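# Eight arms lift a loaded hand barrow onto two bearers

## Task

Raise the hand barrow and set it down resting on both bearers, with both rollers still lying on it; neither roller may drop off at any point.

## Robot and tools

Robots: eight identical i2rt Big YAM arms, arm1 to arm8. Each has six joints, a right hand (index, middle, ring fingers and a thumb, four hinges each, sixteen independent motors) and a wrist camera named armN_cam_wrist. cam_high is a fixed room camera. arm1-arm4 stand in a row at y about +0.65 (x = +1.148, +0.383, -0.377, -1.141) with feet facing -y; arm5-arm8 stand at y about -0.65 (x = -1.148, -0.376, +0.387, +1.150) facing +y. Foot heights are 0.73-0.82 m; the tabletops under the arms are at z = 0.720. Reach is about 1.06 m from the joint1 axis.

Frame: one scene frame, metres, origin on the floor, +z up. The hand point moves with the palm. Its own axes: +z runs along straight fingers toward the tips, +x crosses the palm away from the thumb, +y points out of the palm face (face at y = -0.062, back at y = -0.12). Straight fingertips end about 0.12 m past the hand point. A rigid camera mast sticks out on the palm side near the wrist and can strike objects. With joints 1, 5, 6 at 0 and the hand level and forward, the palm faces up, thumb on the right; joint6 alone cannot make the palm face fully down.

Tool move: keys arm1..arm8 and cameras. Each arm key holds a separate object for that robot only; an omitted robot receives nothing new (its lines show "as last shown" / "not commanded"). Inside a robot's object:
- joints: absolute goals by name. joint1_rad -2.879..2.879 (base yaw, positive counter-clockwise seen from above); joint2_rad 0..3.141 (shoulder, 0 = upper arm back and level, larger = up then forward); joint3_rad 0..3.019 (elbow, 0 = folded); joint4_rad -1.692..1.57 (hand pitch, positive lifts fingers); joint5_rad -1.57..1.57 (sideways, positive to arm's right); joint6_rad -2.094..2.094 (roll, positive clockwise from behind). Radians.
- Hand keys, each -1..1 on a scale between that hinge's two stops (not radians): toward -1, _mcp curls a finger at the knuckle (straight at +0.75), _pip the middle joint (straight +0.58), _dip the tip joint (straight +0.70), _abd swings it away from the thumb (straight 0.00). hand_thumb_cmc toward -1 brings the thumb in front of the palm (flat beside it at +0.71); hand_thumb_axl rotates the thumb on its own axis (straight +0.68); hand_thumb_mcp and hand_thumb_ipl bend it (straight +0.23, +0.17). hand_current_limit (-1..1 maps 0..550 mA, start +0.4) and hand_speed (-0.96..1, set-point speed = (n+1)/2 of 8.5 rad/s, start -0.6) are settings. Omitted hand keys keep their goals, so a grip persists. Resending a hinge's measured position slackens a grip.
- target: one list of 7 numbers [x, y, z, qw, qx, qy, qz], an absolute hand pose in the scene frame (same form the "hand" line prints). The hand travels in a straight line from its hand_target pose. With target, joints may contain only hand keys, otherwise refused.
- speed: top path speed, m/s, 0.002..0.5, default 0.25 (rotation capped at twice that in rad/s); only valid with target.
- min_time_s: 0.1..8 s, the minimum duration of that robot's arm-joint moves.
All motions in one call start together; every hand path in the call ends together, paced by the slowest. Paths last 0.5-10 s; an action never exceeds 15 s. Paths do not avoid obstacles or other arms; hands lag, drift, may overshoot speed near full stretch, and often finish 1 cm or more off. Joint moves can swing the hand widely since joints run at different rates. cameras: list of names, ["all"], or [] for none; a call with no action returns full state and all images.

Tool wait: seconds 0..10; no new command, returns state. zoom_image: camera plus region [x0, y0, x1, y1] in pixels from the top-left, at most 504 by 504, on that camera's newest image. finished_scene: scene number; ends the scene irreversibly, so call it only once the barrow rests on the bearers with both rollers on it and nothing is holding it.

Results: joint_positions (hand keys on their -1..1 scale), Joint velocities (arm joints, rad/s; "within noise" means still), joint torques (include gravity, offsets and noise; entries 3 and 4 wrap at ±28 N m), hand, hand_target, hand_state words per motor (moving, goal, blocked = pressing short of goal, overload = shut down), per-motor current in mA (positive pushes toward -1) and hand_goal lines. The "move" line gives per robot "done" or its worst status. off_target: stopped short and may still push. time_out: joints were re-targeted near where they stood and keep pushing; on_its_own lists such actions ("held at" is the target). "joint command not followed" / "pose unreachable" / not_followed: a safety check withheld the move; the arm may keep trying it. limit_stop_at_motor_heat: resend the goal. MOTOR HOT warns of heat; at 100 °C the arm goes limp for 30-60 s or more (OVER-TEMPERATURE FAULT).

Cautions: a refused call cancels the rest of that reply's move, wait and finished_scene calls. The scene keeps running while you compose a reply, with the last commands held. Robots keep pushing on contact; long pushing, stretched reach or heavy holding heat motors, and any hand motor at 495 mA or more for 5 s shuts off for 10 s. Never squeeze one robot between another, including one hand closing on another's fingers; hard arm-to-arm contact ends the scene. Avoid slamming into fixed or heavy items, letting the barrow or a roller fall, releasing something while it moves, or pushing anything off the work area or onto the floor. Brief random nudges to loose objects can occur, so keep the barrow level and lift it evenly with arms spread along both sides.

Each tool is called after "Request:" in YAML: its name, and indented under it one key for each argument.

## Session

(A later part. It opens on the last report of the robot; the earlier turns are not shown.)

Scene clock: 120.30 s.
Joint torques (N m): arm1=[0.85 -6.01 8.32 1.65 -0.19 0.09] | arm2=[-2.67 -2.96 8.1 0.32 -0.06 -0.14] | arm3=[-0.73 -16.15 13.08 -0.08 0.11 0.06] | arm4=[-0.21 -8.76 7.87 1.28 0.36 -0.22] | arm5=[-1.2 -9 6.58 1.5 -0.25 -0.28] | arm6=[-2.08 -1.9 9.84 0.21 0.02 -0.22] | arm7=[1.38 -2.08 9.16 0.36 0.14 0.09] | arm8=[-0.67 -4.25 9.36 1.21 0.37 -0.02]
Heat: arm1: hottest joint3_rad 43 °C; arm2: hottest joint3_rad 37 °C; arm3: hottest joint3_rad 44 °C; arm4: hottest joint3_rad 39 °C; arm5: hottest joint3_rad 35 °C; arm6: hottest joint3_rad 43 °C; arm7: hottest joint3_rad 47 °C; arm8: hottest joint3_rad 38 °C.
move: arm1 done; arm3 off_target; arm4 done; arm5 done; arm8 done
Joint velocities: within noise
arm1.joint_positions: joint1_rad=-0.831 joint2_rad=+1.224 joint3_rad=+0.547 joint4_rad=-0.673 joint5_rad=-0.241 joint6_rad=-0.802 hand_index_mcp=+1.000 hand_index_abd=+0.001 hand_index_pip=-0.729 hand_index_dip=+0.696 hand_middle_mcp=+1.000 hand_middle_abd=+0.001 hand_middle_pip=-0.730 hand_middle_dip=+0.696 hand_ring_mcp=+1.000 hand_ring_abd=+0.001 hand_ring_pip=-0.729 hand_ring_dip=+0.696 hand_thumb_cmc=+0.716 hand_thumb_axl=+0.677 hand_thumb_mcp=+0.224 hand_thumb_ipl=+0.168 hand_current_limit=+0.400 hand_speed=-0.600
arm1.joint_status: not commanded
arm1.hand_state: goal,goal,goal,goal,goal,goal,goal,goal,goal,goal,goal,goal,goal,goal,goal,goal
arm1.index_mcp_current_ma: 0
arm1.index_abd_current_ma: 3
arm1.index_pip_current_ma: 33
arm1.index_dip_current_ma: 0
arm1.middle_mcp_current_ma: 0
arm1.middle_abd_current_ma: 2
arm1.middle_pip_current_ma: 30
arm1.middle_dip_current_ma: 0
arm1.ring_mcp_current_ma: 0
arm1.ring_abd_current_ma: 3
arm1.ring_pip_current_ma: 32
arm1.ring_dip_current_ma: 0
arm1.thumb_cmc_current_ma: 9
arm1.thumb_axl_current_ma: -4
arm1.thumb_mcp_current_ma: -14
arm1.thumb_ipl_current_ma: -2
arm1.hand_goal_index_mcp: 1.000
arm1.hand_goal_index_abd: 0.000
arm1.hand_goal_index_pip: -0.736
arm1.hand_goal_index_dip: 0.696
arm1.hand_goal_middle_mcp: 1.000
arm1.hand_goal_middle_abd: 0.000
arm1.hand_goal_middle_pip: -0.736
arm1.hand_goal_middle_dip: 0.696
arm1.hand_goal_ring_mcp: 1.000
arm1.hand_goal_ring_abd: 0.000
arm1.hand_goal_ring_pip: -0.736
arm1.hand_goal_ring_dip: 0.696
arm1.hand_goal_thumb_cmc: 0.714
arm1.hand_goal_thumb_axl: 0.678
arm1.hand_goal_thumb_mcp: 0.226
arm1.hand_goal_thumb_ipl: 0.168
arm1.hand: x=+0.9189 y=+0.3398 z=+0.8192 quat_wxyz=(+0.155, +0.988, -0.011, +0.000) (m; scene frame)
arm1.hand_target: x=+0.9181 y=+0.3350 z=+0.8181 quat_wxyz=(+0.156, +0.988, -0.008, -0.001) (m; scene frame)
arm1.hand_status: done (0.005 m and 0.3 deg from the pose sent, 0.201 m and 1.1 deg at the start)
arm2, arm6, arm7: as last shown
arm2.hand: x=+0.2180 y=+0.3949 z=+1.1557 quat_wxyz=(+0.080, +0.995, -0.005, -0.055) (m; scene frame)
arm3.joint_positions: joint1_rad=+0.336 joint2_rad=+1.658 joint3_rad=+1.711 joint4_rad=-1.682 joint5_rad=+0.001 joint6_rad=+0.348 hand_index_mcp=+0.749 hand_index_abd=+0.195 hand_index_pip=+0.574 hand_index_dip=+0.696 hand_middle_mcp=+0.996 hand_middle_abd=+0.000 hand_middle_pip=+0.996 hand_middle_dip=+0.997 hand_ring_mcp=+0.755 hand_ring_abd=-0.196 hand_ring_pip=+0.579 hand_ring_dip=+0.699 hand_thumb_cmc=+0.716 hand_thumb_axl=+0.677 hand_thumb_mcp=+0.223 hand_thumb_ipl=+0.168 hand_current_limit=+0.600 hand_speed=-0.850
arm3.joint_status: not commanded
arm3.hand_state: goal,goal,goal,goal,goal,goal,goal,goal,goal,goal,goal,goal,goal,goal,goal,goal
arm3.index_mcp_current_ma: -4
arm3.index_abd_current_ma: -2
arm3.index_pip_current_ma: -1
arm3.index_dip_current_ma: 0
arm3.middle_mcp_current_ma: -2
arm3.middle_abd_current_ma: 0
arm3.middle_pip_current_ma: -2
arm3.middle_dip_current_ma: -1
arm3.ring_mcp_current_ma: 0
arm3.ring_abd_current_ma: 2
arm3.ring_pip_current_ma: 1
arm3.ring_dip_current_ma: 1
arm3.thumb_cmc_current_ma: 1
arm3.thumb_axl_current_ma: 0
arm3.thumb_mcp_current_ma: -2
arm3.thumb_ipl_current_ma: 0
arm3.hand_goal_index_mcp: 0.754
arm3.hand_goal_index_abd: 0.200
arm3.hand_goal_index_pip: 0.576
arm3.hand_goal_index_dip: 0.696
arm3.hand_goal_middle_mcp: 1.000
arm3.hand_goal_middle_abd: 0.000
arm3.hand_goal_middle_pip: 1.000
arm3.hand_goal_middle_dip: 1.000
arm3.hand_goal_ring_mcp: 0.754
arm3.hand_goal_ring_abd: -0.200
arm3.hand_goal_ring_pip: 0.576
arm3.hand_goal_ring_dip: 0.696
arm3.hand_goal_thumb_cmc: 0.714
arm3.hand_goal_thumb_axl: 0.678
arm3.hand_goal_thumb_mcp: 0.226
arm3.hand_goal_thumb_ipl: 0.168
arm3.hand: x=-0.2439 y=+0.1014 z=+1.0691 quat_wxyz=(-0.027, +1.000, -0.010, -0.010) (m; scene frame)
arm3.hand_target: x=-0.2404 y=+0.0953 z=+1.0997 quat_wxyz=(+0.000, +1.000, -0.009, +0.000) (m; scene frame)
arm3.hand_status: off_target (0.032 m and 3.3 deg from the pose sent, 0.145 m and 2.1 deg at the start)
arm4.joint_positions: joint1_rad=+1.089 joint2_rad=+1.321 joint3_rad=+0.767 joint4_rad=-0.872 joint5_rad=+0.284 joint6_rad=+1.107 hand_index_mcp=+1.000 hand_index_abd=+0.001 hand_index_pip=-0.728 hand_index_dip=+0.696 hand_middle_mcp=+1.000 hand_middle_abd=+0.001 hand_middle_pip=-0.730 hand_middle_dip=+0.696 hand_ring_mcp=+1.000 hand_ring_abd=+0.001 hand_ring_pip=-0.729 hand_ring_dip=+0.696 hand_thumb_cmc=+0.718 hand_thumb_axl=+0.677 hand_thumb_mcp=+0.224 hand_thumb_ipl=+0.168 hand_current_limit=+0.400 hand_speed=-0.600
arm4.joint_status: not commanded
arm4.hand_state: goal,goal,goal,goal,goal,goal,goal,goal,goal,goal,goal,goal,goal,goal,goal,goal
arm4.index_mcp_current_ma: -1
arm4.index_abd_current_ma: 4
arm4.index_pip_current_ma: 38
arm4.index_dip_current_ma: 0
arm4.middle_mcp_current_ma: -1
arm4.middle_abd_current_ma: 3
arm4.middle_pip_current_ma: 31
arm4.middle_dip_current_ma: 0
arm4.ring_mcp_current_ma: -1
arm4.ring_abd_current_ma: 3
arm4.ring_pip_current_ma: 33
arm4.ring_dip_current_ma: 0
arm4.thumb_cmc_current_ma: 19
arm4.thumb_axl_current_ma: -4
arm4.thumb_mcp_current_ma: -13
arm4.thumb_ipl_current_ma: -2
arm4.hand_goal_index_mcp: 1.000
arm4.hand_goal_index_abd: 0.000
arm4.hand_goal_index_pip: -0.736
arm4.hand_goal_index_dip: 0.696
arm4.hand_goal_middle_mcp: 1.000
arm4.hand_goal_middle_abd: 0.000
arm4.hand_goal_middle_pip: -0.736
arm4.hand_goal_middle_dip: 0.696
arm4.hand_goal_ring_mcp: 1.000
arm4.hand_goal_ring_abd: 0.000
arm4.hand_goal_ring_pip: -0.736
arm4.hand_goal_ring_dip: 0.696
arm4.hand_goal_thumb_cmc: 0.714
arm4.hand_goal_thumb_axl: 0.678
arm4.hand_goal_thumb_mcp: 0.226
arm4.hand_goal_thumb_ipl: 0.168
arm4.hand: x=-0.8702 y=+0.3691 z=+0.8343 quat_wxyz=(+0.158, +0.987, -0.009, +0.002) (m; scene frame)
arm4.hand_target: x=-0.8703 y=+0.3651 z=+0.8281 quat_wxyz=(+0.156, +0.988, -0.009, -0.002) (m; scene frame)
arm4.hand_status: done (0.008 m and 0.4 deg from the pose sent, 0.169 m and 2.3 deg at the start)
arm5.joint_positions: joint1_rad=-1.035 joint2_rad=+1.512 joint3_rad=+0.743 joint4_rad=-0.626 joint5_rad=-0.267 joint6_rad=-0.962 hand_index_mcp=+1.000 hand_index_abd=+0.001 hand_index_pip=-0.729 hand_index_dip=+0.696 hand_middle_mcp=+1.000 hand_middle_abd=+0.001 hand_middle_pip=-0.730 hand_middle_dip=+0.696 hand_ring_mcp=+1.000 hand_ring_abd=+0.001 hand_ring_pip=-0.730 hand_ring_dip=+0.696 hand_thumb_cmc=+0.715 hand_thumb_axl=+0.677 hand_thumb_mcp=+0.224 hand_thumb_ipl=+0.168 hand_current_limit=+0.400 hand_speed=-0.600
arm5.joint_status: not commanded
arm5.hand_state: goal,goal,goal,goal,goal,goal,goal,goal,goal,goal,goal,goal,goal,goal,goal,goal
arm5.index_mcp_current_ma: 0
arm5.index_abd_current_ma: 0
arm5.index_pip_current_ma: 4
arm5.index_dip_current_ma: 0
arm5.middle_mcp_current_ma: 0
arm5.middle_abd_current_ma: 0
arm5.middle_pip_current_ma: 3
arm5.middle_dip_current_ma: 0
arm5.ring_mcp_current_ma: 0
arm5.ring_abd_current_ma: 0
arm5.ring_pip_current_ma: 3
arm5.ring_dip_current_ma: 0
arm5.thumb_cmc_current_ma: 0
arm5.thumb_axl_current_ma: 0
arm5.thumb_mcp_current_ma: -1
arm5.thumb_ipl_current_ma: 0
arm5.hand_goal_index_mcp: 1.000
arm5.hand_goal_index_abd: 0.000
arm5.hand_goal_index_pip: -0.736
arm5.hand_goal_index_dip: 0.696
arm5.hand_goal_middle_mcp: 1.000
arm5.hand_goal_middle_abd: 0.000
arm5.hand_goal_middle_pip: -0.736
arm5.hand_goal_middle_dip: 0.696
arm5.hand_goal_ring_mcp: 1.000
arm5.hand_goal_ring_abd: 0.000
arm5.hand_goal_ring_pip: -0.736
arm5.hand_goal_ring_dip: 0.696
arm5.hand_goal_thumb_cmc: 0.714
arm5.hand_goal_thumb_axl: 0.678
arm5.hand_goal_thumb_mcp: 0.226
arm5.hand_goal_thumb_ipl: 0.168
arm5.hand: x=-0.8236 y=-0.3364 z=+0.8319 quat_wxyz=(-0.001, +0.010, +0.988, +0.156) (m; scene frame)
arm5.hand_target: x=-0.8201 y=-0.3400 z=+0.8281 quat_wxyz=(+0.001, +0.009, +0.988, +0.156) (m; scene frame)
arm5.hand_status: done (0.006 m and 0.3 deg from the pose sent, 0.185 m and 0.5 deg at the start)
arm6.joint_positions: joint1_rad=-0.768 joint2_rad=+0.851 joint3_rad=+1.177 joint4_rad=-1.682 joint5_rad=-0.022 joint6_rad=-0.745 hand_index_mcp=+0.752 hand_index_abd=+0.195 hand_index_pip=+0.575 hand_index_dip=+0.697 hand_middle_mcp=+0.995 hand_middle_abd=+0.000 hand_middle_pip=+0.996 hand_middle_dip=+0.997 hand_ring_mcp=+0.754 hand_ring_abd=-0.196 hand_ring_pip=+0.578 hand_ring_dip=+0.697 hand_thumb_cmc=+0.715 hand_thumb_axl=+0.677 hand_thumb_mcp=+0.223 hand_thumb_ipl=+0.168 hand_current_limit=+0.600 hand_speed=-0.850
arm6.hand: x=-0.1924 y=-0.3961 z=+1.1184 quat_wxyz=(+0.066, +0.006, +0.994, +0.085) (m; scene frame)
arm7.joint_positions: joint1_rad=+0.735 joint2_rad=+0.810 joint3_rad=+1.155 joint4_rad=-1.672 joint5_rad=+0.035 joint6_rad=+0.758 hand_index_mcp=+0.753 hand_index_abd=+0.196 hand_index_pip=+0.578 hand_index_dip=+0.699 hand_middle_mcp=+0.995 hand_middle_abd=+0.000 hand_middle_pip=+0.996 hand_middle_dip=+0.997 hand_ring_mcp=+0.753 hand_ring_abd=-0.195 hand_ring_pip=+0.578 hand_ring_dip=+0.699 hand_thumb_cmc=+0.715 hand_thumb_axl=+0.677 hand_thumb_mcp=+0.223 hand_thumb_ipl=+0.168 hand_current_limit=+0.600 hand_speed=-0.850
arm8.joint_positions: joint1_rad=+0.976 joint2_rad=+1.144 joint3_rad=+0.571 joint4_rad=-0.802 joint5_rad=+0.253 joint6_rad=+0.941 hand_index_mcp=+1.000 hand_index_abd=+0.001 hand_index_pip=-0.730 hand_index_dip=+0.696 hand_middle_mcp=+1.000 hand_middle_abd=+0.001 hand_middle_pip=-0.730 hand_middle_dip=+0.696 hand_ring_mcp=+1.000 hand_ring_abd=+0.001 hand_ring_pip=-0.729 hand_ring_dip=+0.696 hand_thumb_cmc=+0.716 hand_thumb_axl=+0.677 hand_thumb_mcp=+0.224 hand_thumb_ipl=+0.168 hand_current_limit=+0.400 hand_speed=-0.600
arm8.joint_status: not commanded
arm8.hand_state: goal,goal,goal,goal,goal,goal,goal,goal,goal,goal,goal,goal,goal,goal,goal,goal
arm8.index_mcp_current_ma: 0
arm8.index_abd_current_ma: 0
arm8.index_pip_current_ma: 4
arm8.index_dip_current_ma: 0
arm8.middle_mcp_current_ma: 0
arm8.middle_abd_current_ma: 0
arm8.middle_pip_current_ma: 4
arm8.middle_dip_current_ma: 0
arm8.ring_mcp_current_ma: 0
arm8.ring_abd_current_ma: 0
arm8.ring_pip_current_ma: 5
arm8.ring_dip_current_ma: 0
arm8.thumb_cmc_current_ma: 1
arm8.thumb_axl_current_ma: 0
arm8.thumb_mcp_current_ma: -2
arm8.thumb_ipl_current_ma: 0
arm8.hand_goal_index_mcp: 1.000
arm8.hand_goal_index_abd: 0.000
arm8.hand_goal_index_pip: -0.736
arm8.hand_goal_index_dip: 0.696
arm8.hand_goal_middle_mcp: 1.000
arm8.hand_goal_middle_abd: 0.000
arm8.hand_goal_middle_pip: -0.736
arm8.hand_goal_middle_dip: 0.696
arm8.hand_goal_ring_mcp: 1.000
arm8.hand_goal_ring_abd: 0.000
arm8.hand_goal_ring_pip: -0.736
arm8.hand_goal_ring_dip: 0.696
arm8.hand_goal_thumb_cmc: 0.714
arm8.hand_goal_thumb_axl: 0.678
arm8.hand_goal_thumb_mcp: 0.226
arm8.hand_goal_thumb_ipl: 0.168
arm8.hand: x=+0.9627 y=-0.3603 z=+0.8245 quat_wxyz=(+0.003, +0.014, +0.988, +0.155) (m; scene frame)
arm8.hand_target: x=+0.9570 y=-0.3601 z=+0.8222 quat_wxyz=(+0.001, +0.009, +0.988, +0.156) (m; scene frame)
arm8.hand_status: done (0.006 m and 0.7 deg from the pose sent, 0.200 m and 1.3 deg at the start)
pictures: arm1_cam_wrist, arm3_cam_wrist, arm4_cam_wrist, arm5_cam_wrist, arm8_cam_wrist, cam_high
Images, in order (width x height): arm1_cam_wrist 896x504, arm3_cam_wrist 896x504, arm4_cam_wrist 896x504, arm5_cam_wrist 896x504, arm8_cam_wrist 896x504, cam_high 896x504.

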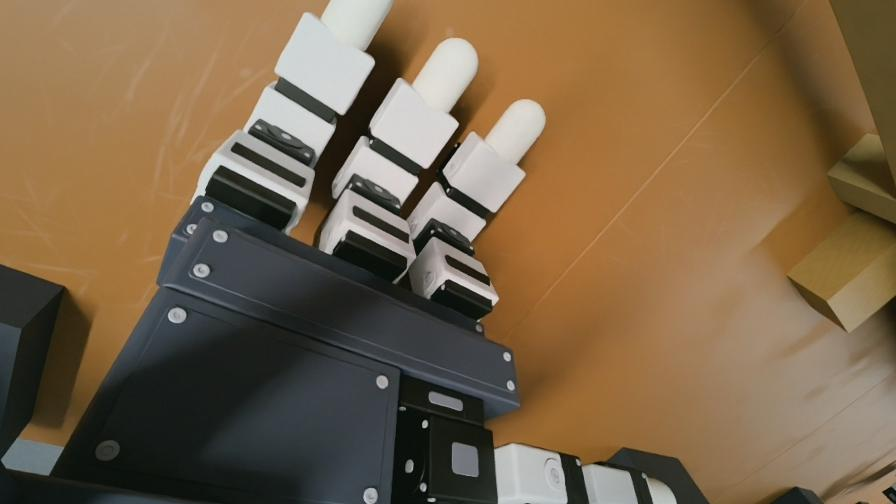

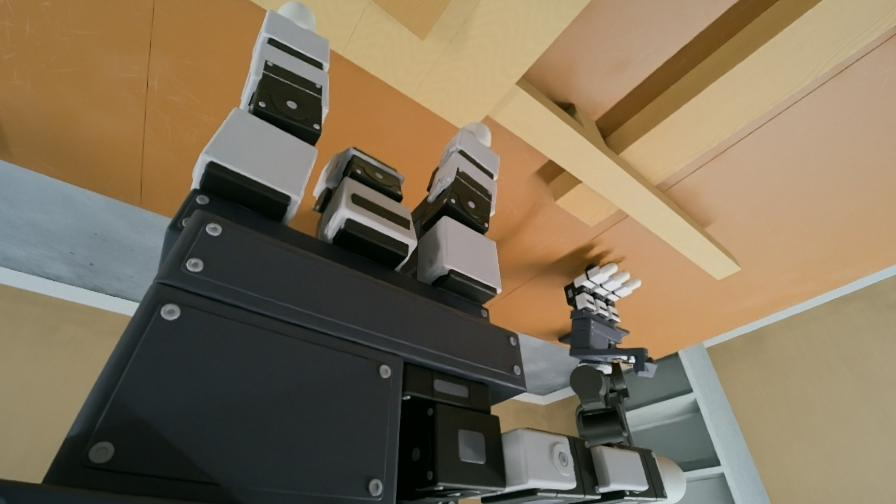

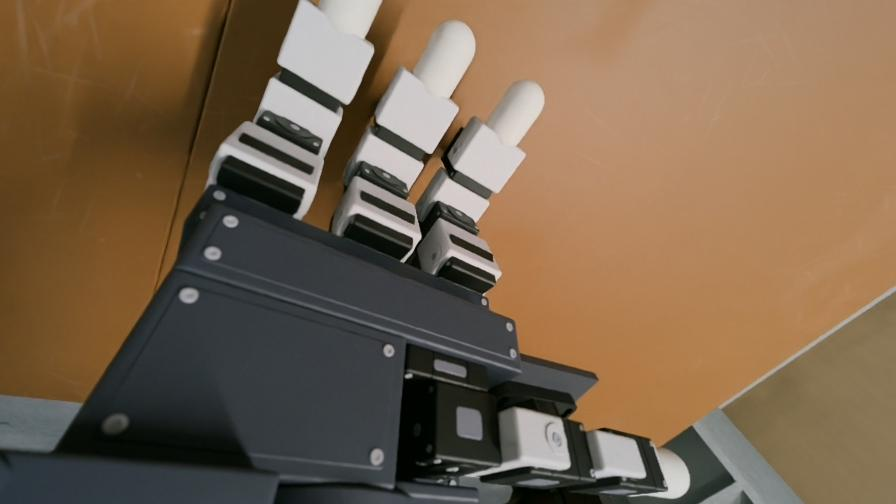

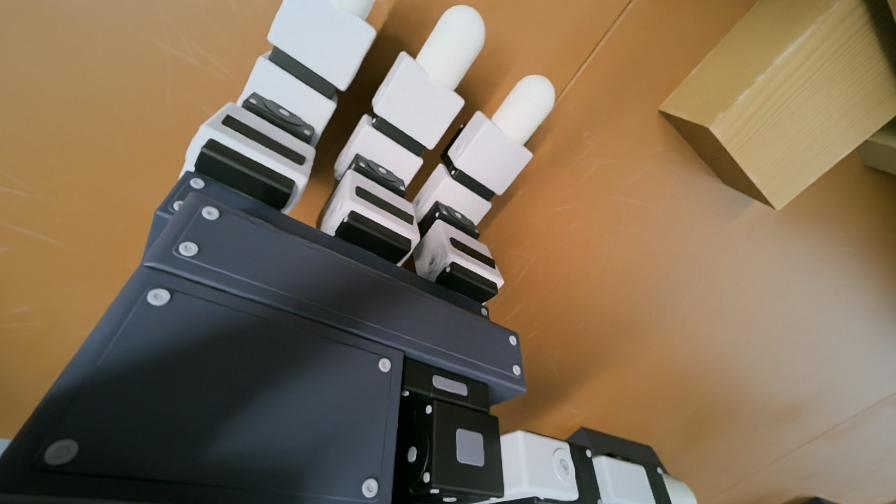

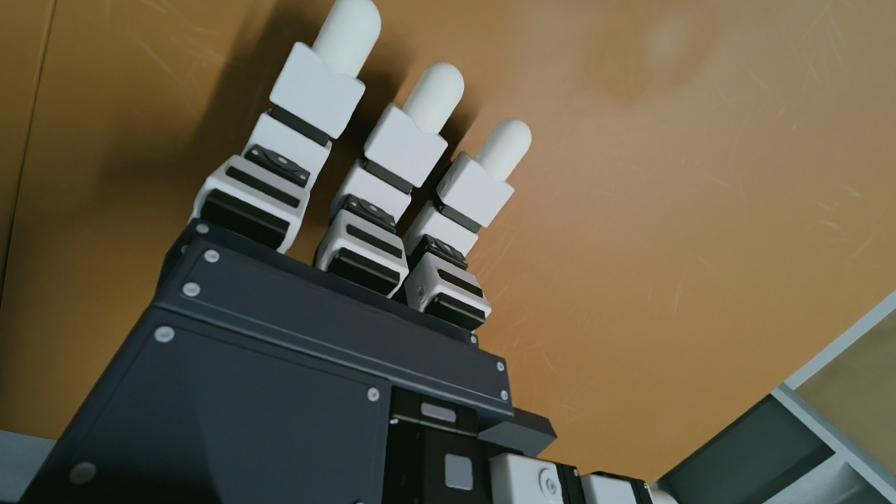

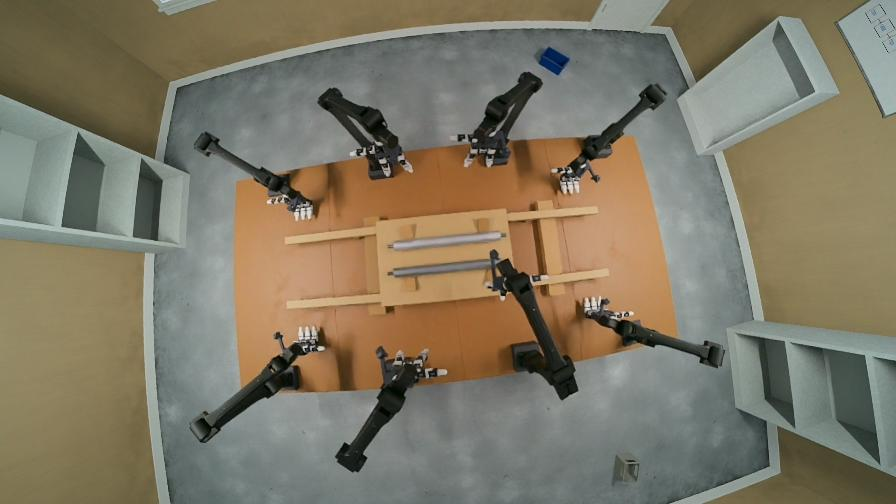

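Request:
move:
  arm3: {"target": [-0.240, 0.41, 1.14, 0, 1, -0.0087, 0], "speed": 0.2}
  arm1: {"target": [0.918, 0.26, 0.813, 0.156, 0.988, -0.0086, -0.00136], "speed": 0.1}
  arm8: {"target": [0.957, -0.27, 0.817, 0.00136, 0.0086, 0.988, 0.156], "speed": 0.1}
  arm4: {"target": [-0.858, 0.28, 0.822, 0.156, 0.988, -0.0086, -0.00136], "speed": 0.1}
  arm5: {"target": [-0.82, -0.26, 0.823, 0.00136, 0.0086, 0.988, 0.156], "speed": 0.1}
  cameras: ["cam_high"]

Request:
zoom_image:
  camera: "cam_high"
  region: [250, 200, 430, 340]

Request:
zoom_image:
  camera: "cam_high"
  region: [470, 180, 650, 320]

Scene clock: 129.80 s.
Joint torques (N m): arm1=[0.5 -7.53 10.88 1.68 -0.09 0.16] | arm2=[-2.67 -2.96 8.12 0.28 -0.06 -0.15] | arm3=[0.21 0.15 9.24 0.5 0.31 0.11] | arm4=[-0.26 -11.16 10.88 1.29 0.32 -0.21] | arm5=[0.73 -10.11 9.84 1.5 -0.14 0.08] | arm6=[-2.14 -1.9 9.83 0.21 0.02 -0.22] | arm7=[1.38 -2.08 9.17 0.36 0.14 0.09] | arm8=[-2.61 -5.66 11.9 1.28 0.18 -0.13]
Heat: arm1: hottest joint3_rad 41 °C; arm2: hottest joint3_rad 36 °C; arm3: hottest joint3_rad 45 °C; arm4: hottest joint3_rad 39 °C; arm5: hottest joint3_rad 35 °C; arm6: hottest joint3_rad 42 °C; arm7: hottest joint3_rad 47 °C; arm8: hottest joint3_rad 38 °C.
move: arm1 off_target; arm3 off_target; arm4 off_target; arm5 off_target; arm8 off_target
Joint velocities: within noise
arm1.joint_positions: joint1_rad=-0.660 joint2_rad=+1.372 joint3_rad=+0.636 joint4_rad=-0.606 joint5_rad=-0.201 joint6_rad=-0.639 hand_index_mcp=+0.999 hand_index_abd=+0.001 hand_index_pip=-0.735 hand_index_dip=+0.696 hand_middle_mcp=+1.000 hand_middle_abd=+0.001 hand_middle_pip=-0.730 hand_middle_dip=+0.696 hand_ring_mcp=+1.000 hand_ring_abd=+0.001 hand_ring_pip=-0.729 hand_ring_dip=+0.696 hand_thumb_cmc=+0.716 hand_thumb_axl=+0.677 hand_thumb_mcp=+0.224 hand_thumb_ipl=+0.168 hand_current_limit=+0.400 hand_speed=-0.600
arm1.joint_status: not commanded
arm1.hand_state: goal,goal,goal,goal,goal,goal,goal,goal,goal,goal,goal,goal,goal,goal,goal,goal
arm1.index_mcp_current_ma: -5
arm1.index_abd_current_ma: 3
arm1.index_pip_current_ma: 7
arm1.index_dip_current_ma: 0
arm1.middle_mcp_current_ma: 0
arm1.middle_abd_current_ma: 2
arm1.middle_pip_current_ma: 30
arm1.middle_dip_current_ma: 0
arm1.ring_mcp_current_ma: 0
arm1.ring_abd_current_ma: 3
arm1.ring_pip_current_ma: 32
arm1.ring_dip_current_ma: 0
arm1.thumb_cmc_current_ma: 9
arm1.thumb_axl_current_ma: -4
arm1.thumb_mcp_current_ma: -14
arm1.thumb_ipl_current_ma: -2
arm1.hand_goal_index_mcp: 1.000
arm1.hand_goal_index_abd: 0.000
arm1.hand_goal_index_pip: -0.736
arm1.hand_goal_index_dip: 0.696
arm1.hand_goal_middle_mcp: 1.000
arm1.hand_goal_middle_abd: 0.000
arm1.hand_goal_middle_pip: -0.736
arm1.hand_goal_middle_dip: 0.696
arm1.hand_goal_ring_mcp: 1.000
arm1.hand_goal_ring_abd: 0.000
arm1.hand_goal_ring_pip: -0.736
arm1.hand_goal_ring_dip: 0.696
arm1.hand_goal_thumb_cmc: 0.714
arm1.hand_goal_thumb_axl: 0.678
arm1.hand_goal_thumb_mcp: 0.226
arm1.hand_goal_thumb_ipl: 0.168
arm1.hand: x=+0.9284 y=+0.2775 z=+0.8036 quat_wxyz=(+0.144, +0.989, -0.008, +0.008) (m; scene frame)
arm1.hand_target: x=+0.9185 y=+0.2608 z=+0.8137 quat_wxyz=(+0.156, +0.988, -0.009, -0.001) (m; scene frame)
arm1.hand_status: off_target (0.022 m and 1.7 deg from the pose sent, 0.080 m and 0.3 deg at the start)
arm2, arm6, arm7: as last shown
arm3.joint_positions: joint1_rad=+0.838 joint2_rad=+0.830 joint3_rad=+1.139 joint4_rad=-1.693 joint5_rad=+0.037 joint6_rad=+0.858 hand_index_mcp=+0.753 hand_index_abd=+0.196 hand_index_pip=+0.574 hand_index_dip=+0.696 hand_middle_mcp=+0.996 hand_middle_abd=+0.000 hand_middle_pip=+0.996 hand_middle_dip=+0.997 hand_ring_mcp=+0.754 hand_ring_abd=-0.196 hand_ring_pip=+0.578 hand_ring_dip=+0.699 hand_thumb_cmc=+0.715 hand_thumb_axl=+0.677 hand_thumb_mcp=+0.223 hand_thumb_ipl=+0.168 hand_current_limit=+0.600 hand_speed=-0.850
arm3.joint_status: not commanded
arm3.hand_state: goal,goal,goal,goal,goal,goal,goal,goal,goal,goal,goal,goal,goal,goal,goal,goal
arm3.index_mcp_current_ma: -1
arm3.index_abd_current_ma: -2
arm3.index_pip_current_ma: -1
arm3.index_dip_current_ma: 0
arm3.middle_mcp_current_ma: -2
arm3.middle_abd_current_ma: 0
arm3.middle_pip_current_ma: -2
arm3.middle_dip_current_ma: -1
arm3.ring_mcp_current_ma: 0
arm3.ring_abd_current_ma: 2
arm3.ring_pip_current_ma: 1
arm3.ring_dip_current_ma: 1
arm3.thumb_cmc_current_ma: 0
arm3.thumb_axl_current_ma: 0
arm3.thumb_mcp_current_ma: -2
arm3.thumb_ipl_current_ma: 0
arm3.hand_goal_index_mcp: 0.754
arm3.hand_goal_index_abd: 0.200
arm3.hand_goal_index_pip: 0.576
arm3.hand_goal_index_dip: 0.696
arm3.hand_goal_middle_mcp: 1.000
arm3.hand_goal_middle_abd: 0.000
arm3.hand_goal_middle_pip: 1.000
arm3.hand_goal_middle_dip: 1.000
arm3.hand_goal_ring_mcp: 0.754
arm3.hand_goal_ring_abd: -0.200
arm3.hand_goal_ring_pip: 0.576
arm3.hand_goal_ring_dip: 0.696
arm3.hand_goal_thumb_cmc: 0.714
arm3.hand_goal_thumb_axl: 0.678
arm3.hand_goal_thumb_mcp: 0.226
arm3.hand_goal_thumb_ipl: 0.168
arm3.hand: x=-0.2405 y=+0.4086 z=+1.1370 quat_wxyz=(+0.076, +0.995, -0.015, +0.057) (m; scene frame)
arm3.hand_target: x=-0.2397 y=+0.4096 z=+1.1391 quat_wxyz=(+0.076, +0.995, -0.016, +0.057) (m; scene frame)
arm3.hand_status: off_target (0.003 m and 10.9 deg from the pose sent, 0.317 m and 3.3 deg at the start; a joint's target at an end of its range on 62 of 83 steps)
arm4.joint_positions: joint1_rad=+0.906 joint2_rad=+1.458 joint3_rad=+0.855 joint4_rad=-0.806 joint5_rad=+0.254 joint6_rad=+0.921 hand_index_mcp=+1.000 hand_index_abd=+0.001 hand_index_pip=-0.728 hand_index_dip=+0.696 hand_middle_mcp=+1.000 hand_middle_abd=+0.001 hand_middle_pip=-0.730 hand_middle_dip=+0.696 hand_ring_mcp=+1.000 hand_ring_abd=+0.001 hand_ring_pip=-0.729 hand_ring_dip=+0.696 hand_thumb_cmc=+0.718 hand_thumb_axl=+0.677 hand_thumb_mcp=+0.224 hand_thumb_ipl=+0.168 hand_current_limit=+0.400 hand_speed=-0.600
arm4.joint_status: not commanded
arm4.hand_state: goal,goal,goal,goal,goal,goal,goal,goal,goal,goal,goal,goal,goal,goal,goal,goal
arm4.index_mcp_current_ma: -1
arm4.index_abd_current_ma: 4
arm4.index_pip_current_ma: 38
arm4.index_dip_current_ma: 0
arm4.middle_mcp_current_ma: -1
arm4.middle_abd_current_ma: 3
arm4.middle_pip_current_ma: 31
arm4.middle_dip_current_ma: 0
arm4.ring_mcp_current_ma: -1
arm4.ring_abd_current_ma: 3
arm4.ring_pip_current_ma: 33
arm4.ring_dip_current_ma: 0
arm4.thumb_cmc_current_ma: 19
arm4.thumb_axl_current_ma: -4
arm4.thumb_mcp_current_ma: -13
arm4.thumb_ipl_current_ma: -2
arm4.hand_goal_index_mcp: 1.000
arm4.hand_goal_index_abd: 0.000
arm4.hand_goal_index_pip: -0.736
arm4.hand_goal_index_dip: 0.696
arm4.hand_goal_middle_mcp: 1.000
arm4.hand_goal_middle_abd: 0.000
arm4.hand_goal_middle_pip: -0.736
arm4.hand_goal_middle_dip: 0.696
arm4.hand_goal_ring_mcp: 1.000
arm4.hand_goal_ring_abd: 0.000
arm4.hand_goal_ring_pip: -0.736
arm4.hand_goal_ring_dip: 0.696
arm4.hand_goal_thumb_cmc: 0.714
arm4.hand_goal_thumb_axl: 0.678
arm4.hand_goal_thumb_mcp: 0.226
arm4.hand_goal_thumb_ipl: 0.168
arm4.hand: x=-0.8708 y=+0.2944 z=+0.8170 quat_wxyz=(+0.149, +0.989, -0.007, -0.012) (m; scene frame)
arm4.hand_target: x=-0.8587 y=+0.2807 z=+0.8223 quat_wxyz=(+0.156, +0.988, -0.009, -0.001) (m; scene frame)
arm4.hand_status: off_target (0.020 m and 1.5 deg from the pose sent, 0.091 m and 0.4 deg at the start)
arm5.joint_positions: joint1_rad=-0.892 joint2_rad=+1.614 joint3_rad=+0.821 joint4_rad=-0.593 joint5_rad=-0.236 joint6_rad=-0.824 hand_index_mcp=+1.000 hand_index_abd=+0.001 hand_index_pip=-0.729 hand_index_dip=+0.696 hand_middle_mcp=+1.000 hand_middle_abd=+0.001 hand_middle_pip=-0.730 hand_middle_dip=+0.696 hand_ring_mcp=+1.000 hand_ring_abd=+0.001 hand_ring_pip=-0.730 hand_ring_dip=+0.696 hand_thumb_cmc=+0.715 hand_thumb_axl=+0.677 hand_thumb_mcp=+0.224 hand_thumb_ipl=+0.168 hand_current_limit=+0.400 hand_speed=-0.600
arm5.joint_status: not commanded
arm5.hand_state: goal,goal,goal,goal,goal,goal,goal,goal,goal,goal,goal,goal,goal,goal,goal,goal
arm5.index_mcp_current_ma: 0
arm5.index_abd_current_ma: 0
arm5.index_pip_current_ma: 4
arm5.index_dip_current_ma: 0
arm5.middle_mcp_current_ma: 0
arm5.middle_abd_current_ma: 0
arm5.middle_pip_current_ma: 3
arm5.middle_dip_current_ma: 0
arm5.ring_mcp_current_ma: 0
arm5.ring_abd_current_ma: 0
arm5.ring_pip_current_ma: 3
arm5.ring_dip_current_ma: 0
arm5.thumb_cmc_current_ma: 0
arm5.thumb_axl_current_ma: 0
arm5.thumb_mcp_current_ma: -1
arm5.thumb_ipl_current_ma: 0
arm5.hand_goal_index_mcp: 1.000
arm5.hand_goal_index_abd: 0.000
arm5.hand_goal_index_pip: -0.736
arm5.hand_goal_index_dip: 0.696
arm5.hand_goal_middle_mcp: 1.000
arm5.hand_goal_middle_abd: 0.000
arm5.hand_goal_middle_pip: -0.736
arm5.hand_goal_middle_dip: 0.696
arm5.hand_goal_ring_mcp: 1.000
arm5.hand_goal_ring_abd: 0.000
arm5.hand_goal_ring_pip: -0.736
arm5.hand_goal_ring_dip: 0.696
arm5.hand_goal_thumb_cmc: 0.714
arm5.hand_goal_thumb_axl: 0.678
arm5.hand_goal_thumb_mcp: 0.226
arm5.hand_goal_thumb_ipl: 0.168
arm5.hand: x=-0.8318 y=-0.2770 z=+0.8153 quat_wxyz=(-0.010, +0.009, +0.989, +0.146) (m; scene frame)
arm5.hand_target: x=-0.8208 y=-0.2607 z=+0.8235 quat_wxyz=(+0.001, +0.009, +0.988, +0.156) (m; scene frame)
arm5.hand_status: off_target (0.022 m and 1.7 deg from the pose sent, 0.077 m and 0.4 deg at the start)
arm8.joint_positions: joint1_rad=+0.772 joint2_rad=+1.313 joint3_rad=+0.666 joint4_rad=-0.702 joint5_rad=+0.207 joint6_rad=+0.726 hand_index_mcp=+1.000 hand_index_abd=+0.001 hand_index_pip=-0.734 hand_index_dip=+0.696 hand_middle_mcp=+1.000 hand_middle_abd=+0.001 hand_middle_pip=-0.736 hand_middle_dip=+0.696 hand_ring_mcp=+0.998 hand_ring_abd=+0.000 hand_ring_pip=-0.737 hand_ring_dip=+0.696 hand_thumb_cmc=+0.716 hand_thumb_axl=+0.677 hand_thumb_mcp=+0.224 hand_thumb_ipl=+0.168 hand_current_limit=+0.400 hand_speed=-0.600
arm8.joint_status: not commanded
arm8.hand_state: goal,goal,goal,goal,goal,goal,goal,goal,goal,goal,goal,goal,goal,goal,goal,goal
arm8.index_mcp_current_ma: 0
arm8.index_abd_current_ma: 0
arm8.index_pip_current_ma: 1
arm8.index_dip_current_ma: 0
arm8.middle_mcp_current_ma: 0
arm8.middle_abd_current_ma: 0
arm8.middle_pip_current_ma: 0
arm8.middle_dip_current_ma: 0
arm8.ring_mcp_current_ma: -1
arm8.ring_abd_current_ma: 0
arm8.ring_pip_current_ma: 0
arm8.ring_dip_current_ma: 0
arm8.thumb_cmc_current_ma: 1
arm8.thumb_axl_current_ma: 0
arm8.thumb_mcp_current_ma: -2
arm8.thumb_ipl_current_ma: 0
arm8.hand_goal_index_mcp: 1.000
arm8.hand_goal_index_abd: 0.000
arm8.hand_goal_index_pip: -0.736
arm8.hand_goal_index_dip: 0.696
arm8.hand_goal_middle_mcp: 1.000
arm8.hand_goal_middle_abd: 0.000
arm8.hand_goal_middle_pip: -0.736
arm8.hand_goal_middle_dip: 0.696
arm8.hand_goal_ring_mcp: 1.000
arm8.hand_goal_ring_abd: 0.000
arm8.hand_goal_ring_pip: -0.736
arm8.hand_goal_ring_dip: 0.696
arm8.hand_goal_thumb_cmc: 0.714
arm8.hand_goal_thumb_axl: 0.678
arm8.hand_goal_thumb_mcp: 0.226
arm8.hand_goal_thumb_ipl: 0.168
arm8.hand: x=+0.9664 y=-0.2859 z=+0.8103 quat_wxyz=(+0.010, +0.008, +0.989, +0.147) (m; scene frame)
arm8.hand_target: x=+0.9574 y=-0.2708 z=+0.8174 quat_wxyz=(+0.001, +0.009, +0.988, +0.156) (m; scene frame)
arm8.hand_status: off_target (0.020 m and 1.5 deg from the pose sent, 0.091 m and 0.7 deg at the start)
pictures: cam_high
Images, in order (width x height): cam_high 896x504.

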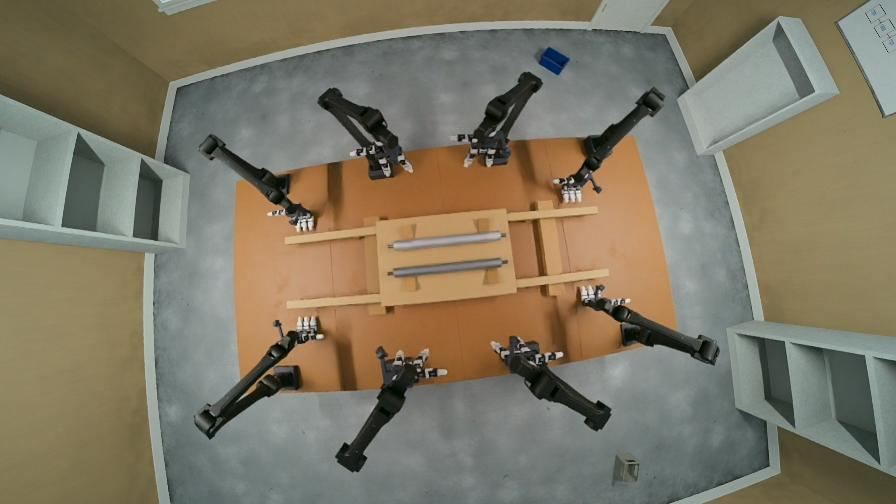

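Scaled by 2.800.

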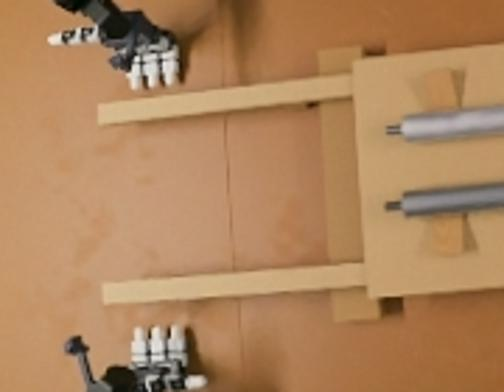

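Scaled by 2.800.

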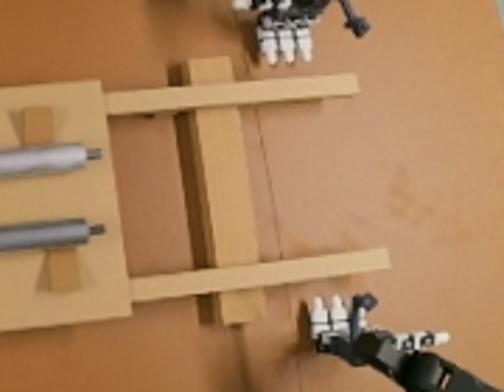

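Request:
move:
  arm1: {"target": [0.914, 0.145, 0.821, 0.156, 0.988, -0.0086, -0.00136], "speed": 0.08}
  arm8: {"target": [0.953, -0.168, 0.824, 0.00136, 0.0086, 0.988, 0.156], "speed": 0.08}
  arm4: {"target": [-0.855, 0.175, 0.824, 0.156, 0.988, -0.0086, -0.00136], "speed": 0.08}
  arm5: {"target": [-0.815, -0.15, 0.825, 0.00136, 0.0086, 0.988, 0.156], "speed": 0.08}
  cameras: ["cam_high", "arm1_cam_wrist", "arm4_cam_wrist", "arm5_cam_wrist", "arm8_cam_wrist"]

Request:
zoom_image:
  camera: "cam_high"
  region: [250, 200, 430, 340]

Request:
zoom_image:
  camera: "cam_high"
  region: [470, 180, 650, 320]

Scene clock: 132.83 s.
Joint torques (N m): arm1=[0.5 -11.22 11.62 1.1 -0.06 0.14] | arm2=[-2.55 -2.9 8.12 0.28 -0.06 -0.15] | arm3=[0.56 -0.15 9.1 0.53 0.26 0.12] | arm4=[-0.09 -13.92 11.36 1.26 0.27 -0.23] | arm5=[0.73 -13.63 10.65 0.73 -0.07 0.08] | arm6=[-2.14 -1.9 9.84 0.23 0.02 -0.22] | arm7=[1.44 -2.08 9.16 0.38 0.14 0.1] | arm8=[-2.55 -8.82 12.67 1.07 0.22 -0.13]
Heat: arm1: hottest joint3_rad 41 °C; arm2: hottest joint3_rad 36 °C; arm3: hottest joint3_rad 45 °C; arm4: hottest joint3_rad 39 °C; arm5: hottest joint3_rad 35 °C; arm6: hottest joint3_rad 42 °C; arm7: hottest joint3_rad 47 °C; arm8: hottest joint3_rad 39 °C.
move: arm1 off_target; arm4 off_target; arm5 off_target; arm8 off_target
Joint velocities: within noise
arm1.joint_positions: joint1_rad=-0.497 joint2_rad=+1.587 joint3_rad=+0.905 joint4_rad=-0.619 joint5_rad=-0.157 joint6_rad=-0.482 hand_index_mcp=+0.999 hand_index_abd=+0.001 hand_index_pip=-0.735 hand_index_dip=+0.696 hand_middle_mcp=+1.000 hand_middle_abd=+0.001 hand_middle_pip=-0.730 hand_middle_dip=+0.696 hand_ring_mcp=+1.000 hand_ring_abd=+0.001 hand_ring_pip=-0.729 hand_ring_dip=+0.696 hand_thumb_cmc=+0.716 hand_thumb_axl=+0.677 hand_thumb_mcp=+0.224 hand_thumb_ipl=+0.168 hand_current_limit=+0.400 hand_speed=-0.600
arm1.joint_status: not commanded
arm1.hand_state: goal,goal,goal,goal,goal,goal,goal,goal,goal,goal,goal,goal,goal,goal,goal,goal
arm1.index_mcp_current_ma: -5
arm1.index_abd_current_ma: 3
arm1.index_pip_current_ma: 6
arm1.index_dip_current_ma: 0
arm1.middle_mcp_current_ma: 0
arm1.middle_abd_current_ma: 2
arm1.middle_pip_current_ma: 30
arm1.middle_dip_current_ma: 0
arm1.ring_mcp_current_ma: 0
arm1.ring_abd_current_ma: 3
arm1.ring_pip_current_ma: 32
arm1.ring_dip_current_ma: 0
arm1.thumb_cmc_current_ma: 9
arm1.thumb_axl_current_ma: -4
arm1.thumb_mcp_current_ma: -14
arm1.thumb_ipl_current_ma: -2
arm1.hand_goal_index_mcp: 1.000
arm1.hand_goal_index_abd: 0.000
arm1.hand_goal_index_pip: -0.736
arm1.hand_goal_index_dip: 0.696
arm1.hand_goal_middle_mcp: 1.000
arm1.hand_goal_middle_abd: 0.000
arm1.hand_goal_middle_pip: -0.736
arm1.hand_goal_middle_dip: 0.696
arm1.hand_goal_ring_mcp: 1.000
arm1.hand_goal_ring_abd: 0.000
arm1.hand_goal_ring_pip: -0.736
arm1.hand_goal_ring_dip: 0.696
arm1.hand_goal_thumb_cmc: 0.714
arm1.hand_goal_thumb_axl: 0.678
arm1.hand_goal_thumb_mcp: 0.226
arm1.hand_goal_thumb_ipl: 0.168
arm1.hand: x=+0.9203 y=+0.1618 z=+0.8128 quat_wxyz=(+0.149, +0.989, -0.007, +0.002) (m; scene frame)
arm1.hand_target: x=+0.9143 y=+0.1457 z=+0.8213 quat_wxyz=(+0.156, +0.988, -0.009, -0.001) (m; scene frame)
arm1.hand_status: off_target (0.020 m and 1.0 deg from the pose sent, 0.134 m and 1.7 deg at the start)
arm2, arm3, arm6, arm7: as last shown
arm3.hand: x=-0.2405 y=+0.4086 z=+1.1369 quat_wxyz=(+0.076, +0.995, -0.016, +0.057) (m; scene frame)
arm4.joint_positions: joint1_rad=+0.728 joint2_rad=+1.619 joint3_rad=+1.057 joint4_rad=-0.797 joint5_rad=+0.217 joint6_rad=+0.742 hand_index_mcp=+1.000 hand_index_abd=+0.001 hand_index_pip=-0.728 hand_index_dip=+0.696 hand_middle_mcp=+1.000 hand_middle_abd=+0.001 hand_middle_pip=-0.730 hand_middle_dip=+0.696 hand_ring_mcp=+1.000 hand_ring_abd=+0.001 hand_ring_pip=-0.729 hand_ring_dip=+0.696 hand_thumb_cmc=+0.718 hand_thumb_axl=+0.677 hand_thumb_mcp=+0.224 hand_thumb_ipl=+0.168 hand_current_limit=+0.400 hand_speed=-0.600
arm4.joint_status: not commanded
arm4.hand_state: goal,goal,goal,goal,goal,goal,goal,goal,goal,goal,goal,goal,goal,goal,goal,goal
arm4.index_mcp_current_ma: -1
arm4.index_abd_current_ma: 4
arm4.index_pip_current_ma: 38
arm4.index_dip_current_ma: 0
arm4.middle_mcp_current_ma: -1
arm4.middle_abd_current_ma: 3
arm4.middle_pip_current_ma: 31
arm4.middle_dip_current_ma: 0
arm4.ring_mcp_current_ma: -1
arm4.ring_abd_current_ma: 3
arm4.ring_pip_current_ma: 33
arm4.ring_dip_current_ma: 0
arm4.thumb_cmc_current_ma: 19
arm4.thumb_axl_current_ma: -4
arm4.thumb_mcp_current_ma: -13
arm4.thumb_ipl_current_ma: -2
arm4.hand_goal_index_mcp: 1.000
arm4.hand_goal_index_abd: 0.000
arm4.hand_goal_index_pip: -0.736
arm4.hand_goal_index_dip: 0.696
arm4.hand_goal_middle_mcp: 1.000
arm4.hand_goal_middle_abd: 0.000
arm4.hand_goal_middle_pip: -0.736
arm4.hand_goal_middle_dip: 0.696
arm4.hand_goal_ring_mcp: 1.000
arm4.hand_goal_ring_abd: 0.000
arm4.hand_goal_ring_pip: -0.736
arm4.hand_goal_ring_dip: 0.696
arm4.hand_goal_thumb_cmc: 0.714
arm4.hand_goal_thumb_axl: 0.678
arm4.hand_goal_thumb_mcp: 0.226
arm4.hand_goal_thumb_ipl: 0.168
arm4.hand: x=-0.8642 y=+0.1909 z=+0.8216 quat_wxyz=(+0.150, +0.989, -0.008, -0.008) (m; scene frame)
arm4.hand_target: x=-0.8555 y=+0.1757 z=+0.8242 quat_wxyz=(+0.156, +0.988, -0.008, -0.001) (m; scene frame)
arm4.hand_status: off_target (0.019 m and 1.1 deg from the pose sent, 0.121 m and 1.5 deg at the start)
arm5.joint_positions: joint1_rad=-0.726 joint2_rad=+1.779 joint3_rad=+1.062 joint4_rad=-0.614 joint5_rad=-0.197 joint6_rad=-0.661 hand_index_mcp=+1.000 hand_index_abd=+0.001 hand_index_pip=-0.729 hand_index_dip=+0.696 hand_middle_mcp=+1.000 hand_middle_abd=+0.001 hand_middle_pip=-0.730 hand_middle_dip=+0.696 hand_ring_mcp=+1.000 hand_ring_abd=+0.001 hand_ring_pip=-0.730 hand_ring_dip=+0.696 hand_thumb_cmc=+0.715 hand_thumb_axl=+0.677 hand_thumb_mcp=+0.224 hand_thumb_ipl=+0.168 hand_current_limit=+0.400 hand_speed=-0.600
arm5.joint_status: not commanded
arm5.hand_state: goal,goal,goal,goal,goal,goal,goal,goal,goal,goal,goal,goal,goal,goal,goal,goal
arm5.index_mcp_current_ma: 0
arm5.index_abd_current_ma: 0
arm5.index_pip_current_ma: 4
arm5.index_dip_current_ma: 0
arm5.middle_mcp_current_ma: 0
arm5.middle_abd_current_ma: 0
arm5.middle_pip_current_ma: 3
arm5.middle_dip_current_ma: 0
arm5.ring_mcp_current_ma: 0
arm5.ring_abd_current_ma: 0
arm5.ring_pip_current_ma: 3
arm5.ring_dip_current_ma: 0
arm5.thumb_cmc_current_ma: 0
arm5.thumb_axl_current_ma: 0
arm5.thumb_mcp_current_ma: -1
arm5.thumb_ipl_current_ma: 0
arm5.hand_goal_index_mcp: 1.000
arm5.hand_goal_index_abd: 0.000
arm5.hand_goal_index_pip: -0.736
arm5.hand_goal_index_dip: 0.696
arm5.hand_goal_middle_mcp: 1.000
arm5.hand_goal_middle_abd: 0.000
arm5.hand_goal_middle_pip: -0.736
arm5.hand_goal_middle_dip: 0.696
arm5.hand_goal_ring_mcp: 1.000
arm5.hand_goal_ring_abd: 0.000
arm5.hand_goal_ring_pip: -0.736
arm5.hand_goal_ring_dip: 0.696
arm5.hand_goal_thumb_cmc: 0.714
arm5.hand_goal_thumb_axl: 0.678
arm5.hand_goal_thumb_mcp: 0.226
arm5.hand_goal_thumb_ipl: 0.168
arm5.hand: x=-0.8209 y=-0.1655 z=+0.8200 quat_wxyz=(-0.001, +0.006, +0.988, +0.152) (m; scene frame)
arm5.hand_target: x=-0.8155 y=-0.1504 z=+0.8254 quat_wxyz=(+0.002, +0.008, +0.988, +0.156) (m; scene frame)
arm5.hand_status: off_target (0.017 m and 0.7 deg from the pose sent, 0.128 m and 1.7 deg at the start)
arm8.joint_positions: joint1_rad=+0.614 joint2_rad=+1.511 joint3_rad=+0.888 joint4_rad=-0.700 joint5_rad=+0.164 joint6_rad=+0.571 hand_index_mcp=+1.000 hand_index_abd=+0.001 hand_index_pip=-0.734 hand_index_dip=+0.696 hand_middle_mcp=+1.000 hand_middle_abd=+0.001 hand_middle_pip=-0.736 hand_middle_dip=+0.696 hand_ring_mcp=+0.999 hand_ring_abd=+0.000 hand_ring_pip=-0.736 hand_ring_dip=+0.696 hand_thumb_cmc=+0.716 hand_thumb_axl=+0.677 hand_thumb_mcp=+0.224 hand_thumb_ipl=+0.168 hand_current_limit=+0.400 hand_speed=-0.600
arm8.joint_status: not commanded
arm8.hand_state: goal,goal,goal,goal,goal,goal,goal,goal,goal,goal,goal,goal,goal,goal,goal,goal
arm8.index_mcp_current_ma: 0
arm8.index_abd_current_ma: 0
arm8.index_pip_current_ma: 1
arm8.index_dip_current_ma: 0
arm8.middle_mcp_current_ma: 0
arm8.middle_abd_current_ma: 0
arm8.middle_pip_current_ma: 0
arm8.middle_dip_current_ma: 0
arm8.ring_mcp_current_ma: -1
arm8.ring_abd_current_ma: 0
arm8.ring_pip_current_ma: 0
arm8.ring_dip_current_ma: 0
arm8.thumb_cmc_current_ma: 1
arm8.thumb_axl_current_ma: 0
arm8.thumb_mcp_current_ma: -2
arm8.thumb_ipl_current_ma: 0
arm8.hand_goal_index_mcp: 1.000
arm8.hand_goal_index_abd: 0.000
arm8.hand_goal_index_pip: -0.736
arm8.hand_goal_index_dip: 0.696
arm8.hand_goal_middle_mcp: 1.000
arm8.hand_goal_middle_abd: 0.000
arm8.hand_goal_middle_pip: -0.736
arm8.hand_goal_middle_dip: 0.696
arm8.hand_goal_ring_mcp: 1.000
arm8.hand_goal_ring_abd: 0.000
arm8.hand_goal_ring_pip: -0.736
arm8.hand_goal_ring_dip: 0.696
arm8.hand_goal_thumb_cmc: 0.714
arm8.hand_goal_thumb_axl: 0.678
arm8.hand_goal_thumb_mcp: 0.226
arm8.hand_goal_thumb_ipl: 0.168
arm8.hand: x=+0.9599 y=-0.1867 z=+0.8152 quat_wxyz=(+0.009, +0.008, +0.989, +0.145) (m; scene frame)
arm8.hand_target: x=+0.9534 y=-0.1689 z=+0.8243 quat_wxyz=(+0.001, +0.009, +0.988, +0.156) (m; scene frame)
arm8.hand_status: off_target (0.022 m and 1.6 deg from the pose sent, 0.119 m and 1.5 deg at the start)
pictures: arm1_cam_wrist, arm4_cam_wrist, arm5_cam_wrist, arm8_cam_wrist, cam_high
Images, in order (width x height): arm1_cam_wrist 896x504, arm4_cam_wrist 896x504, arm5_cam_wrist 896x504, arm8_cam_wrist 896x504, cam_high 896x504.

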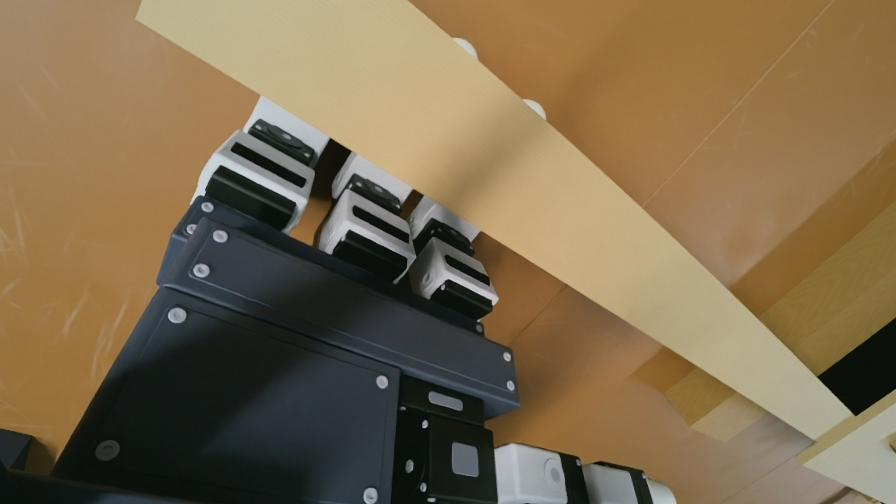

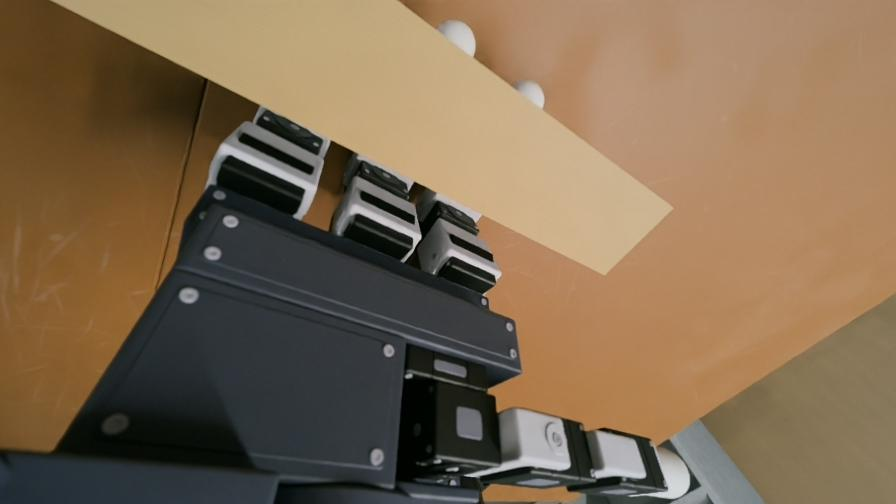

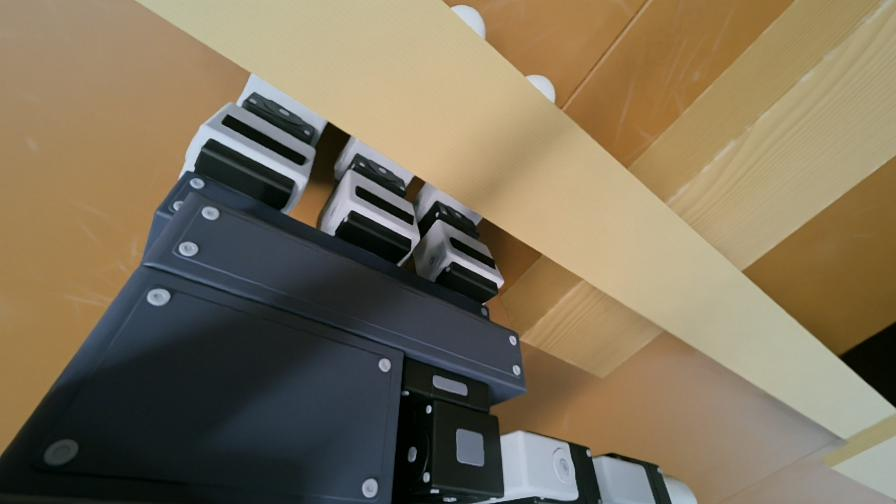

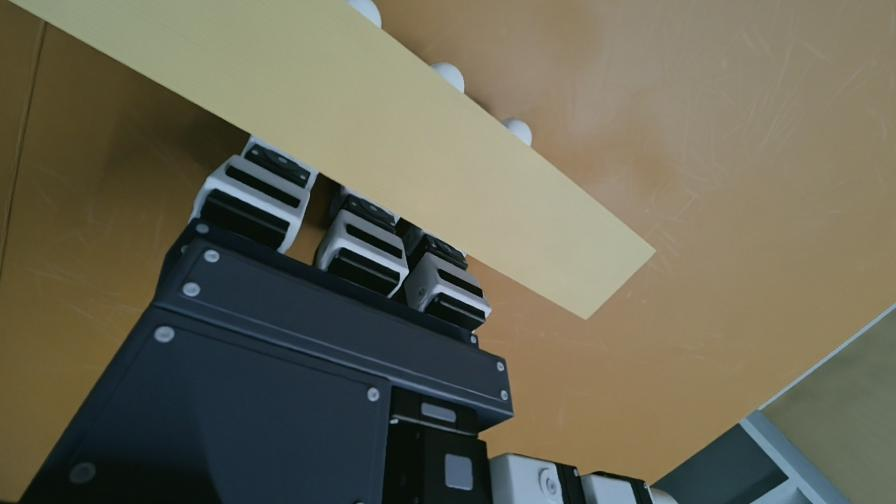

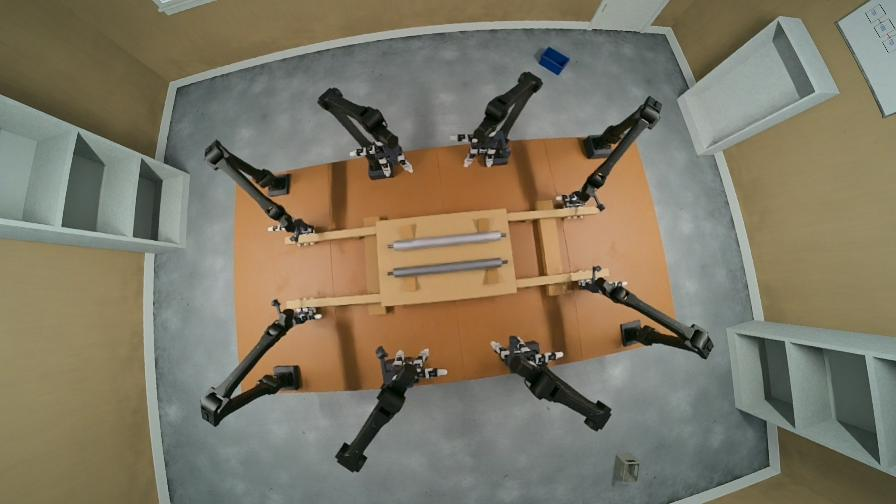

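Scaled by 2.800.

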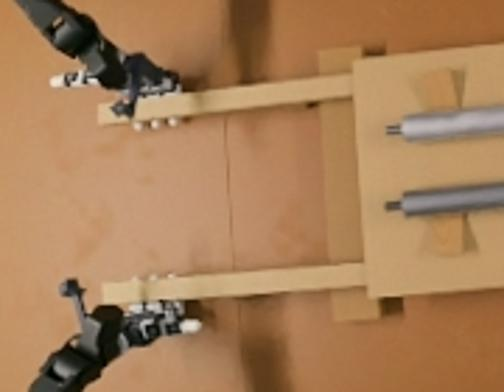

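Scaled by 2.800.

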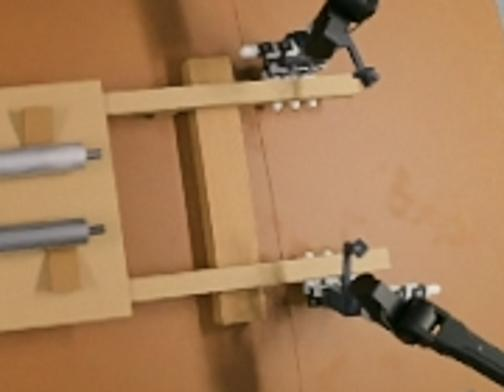

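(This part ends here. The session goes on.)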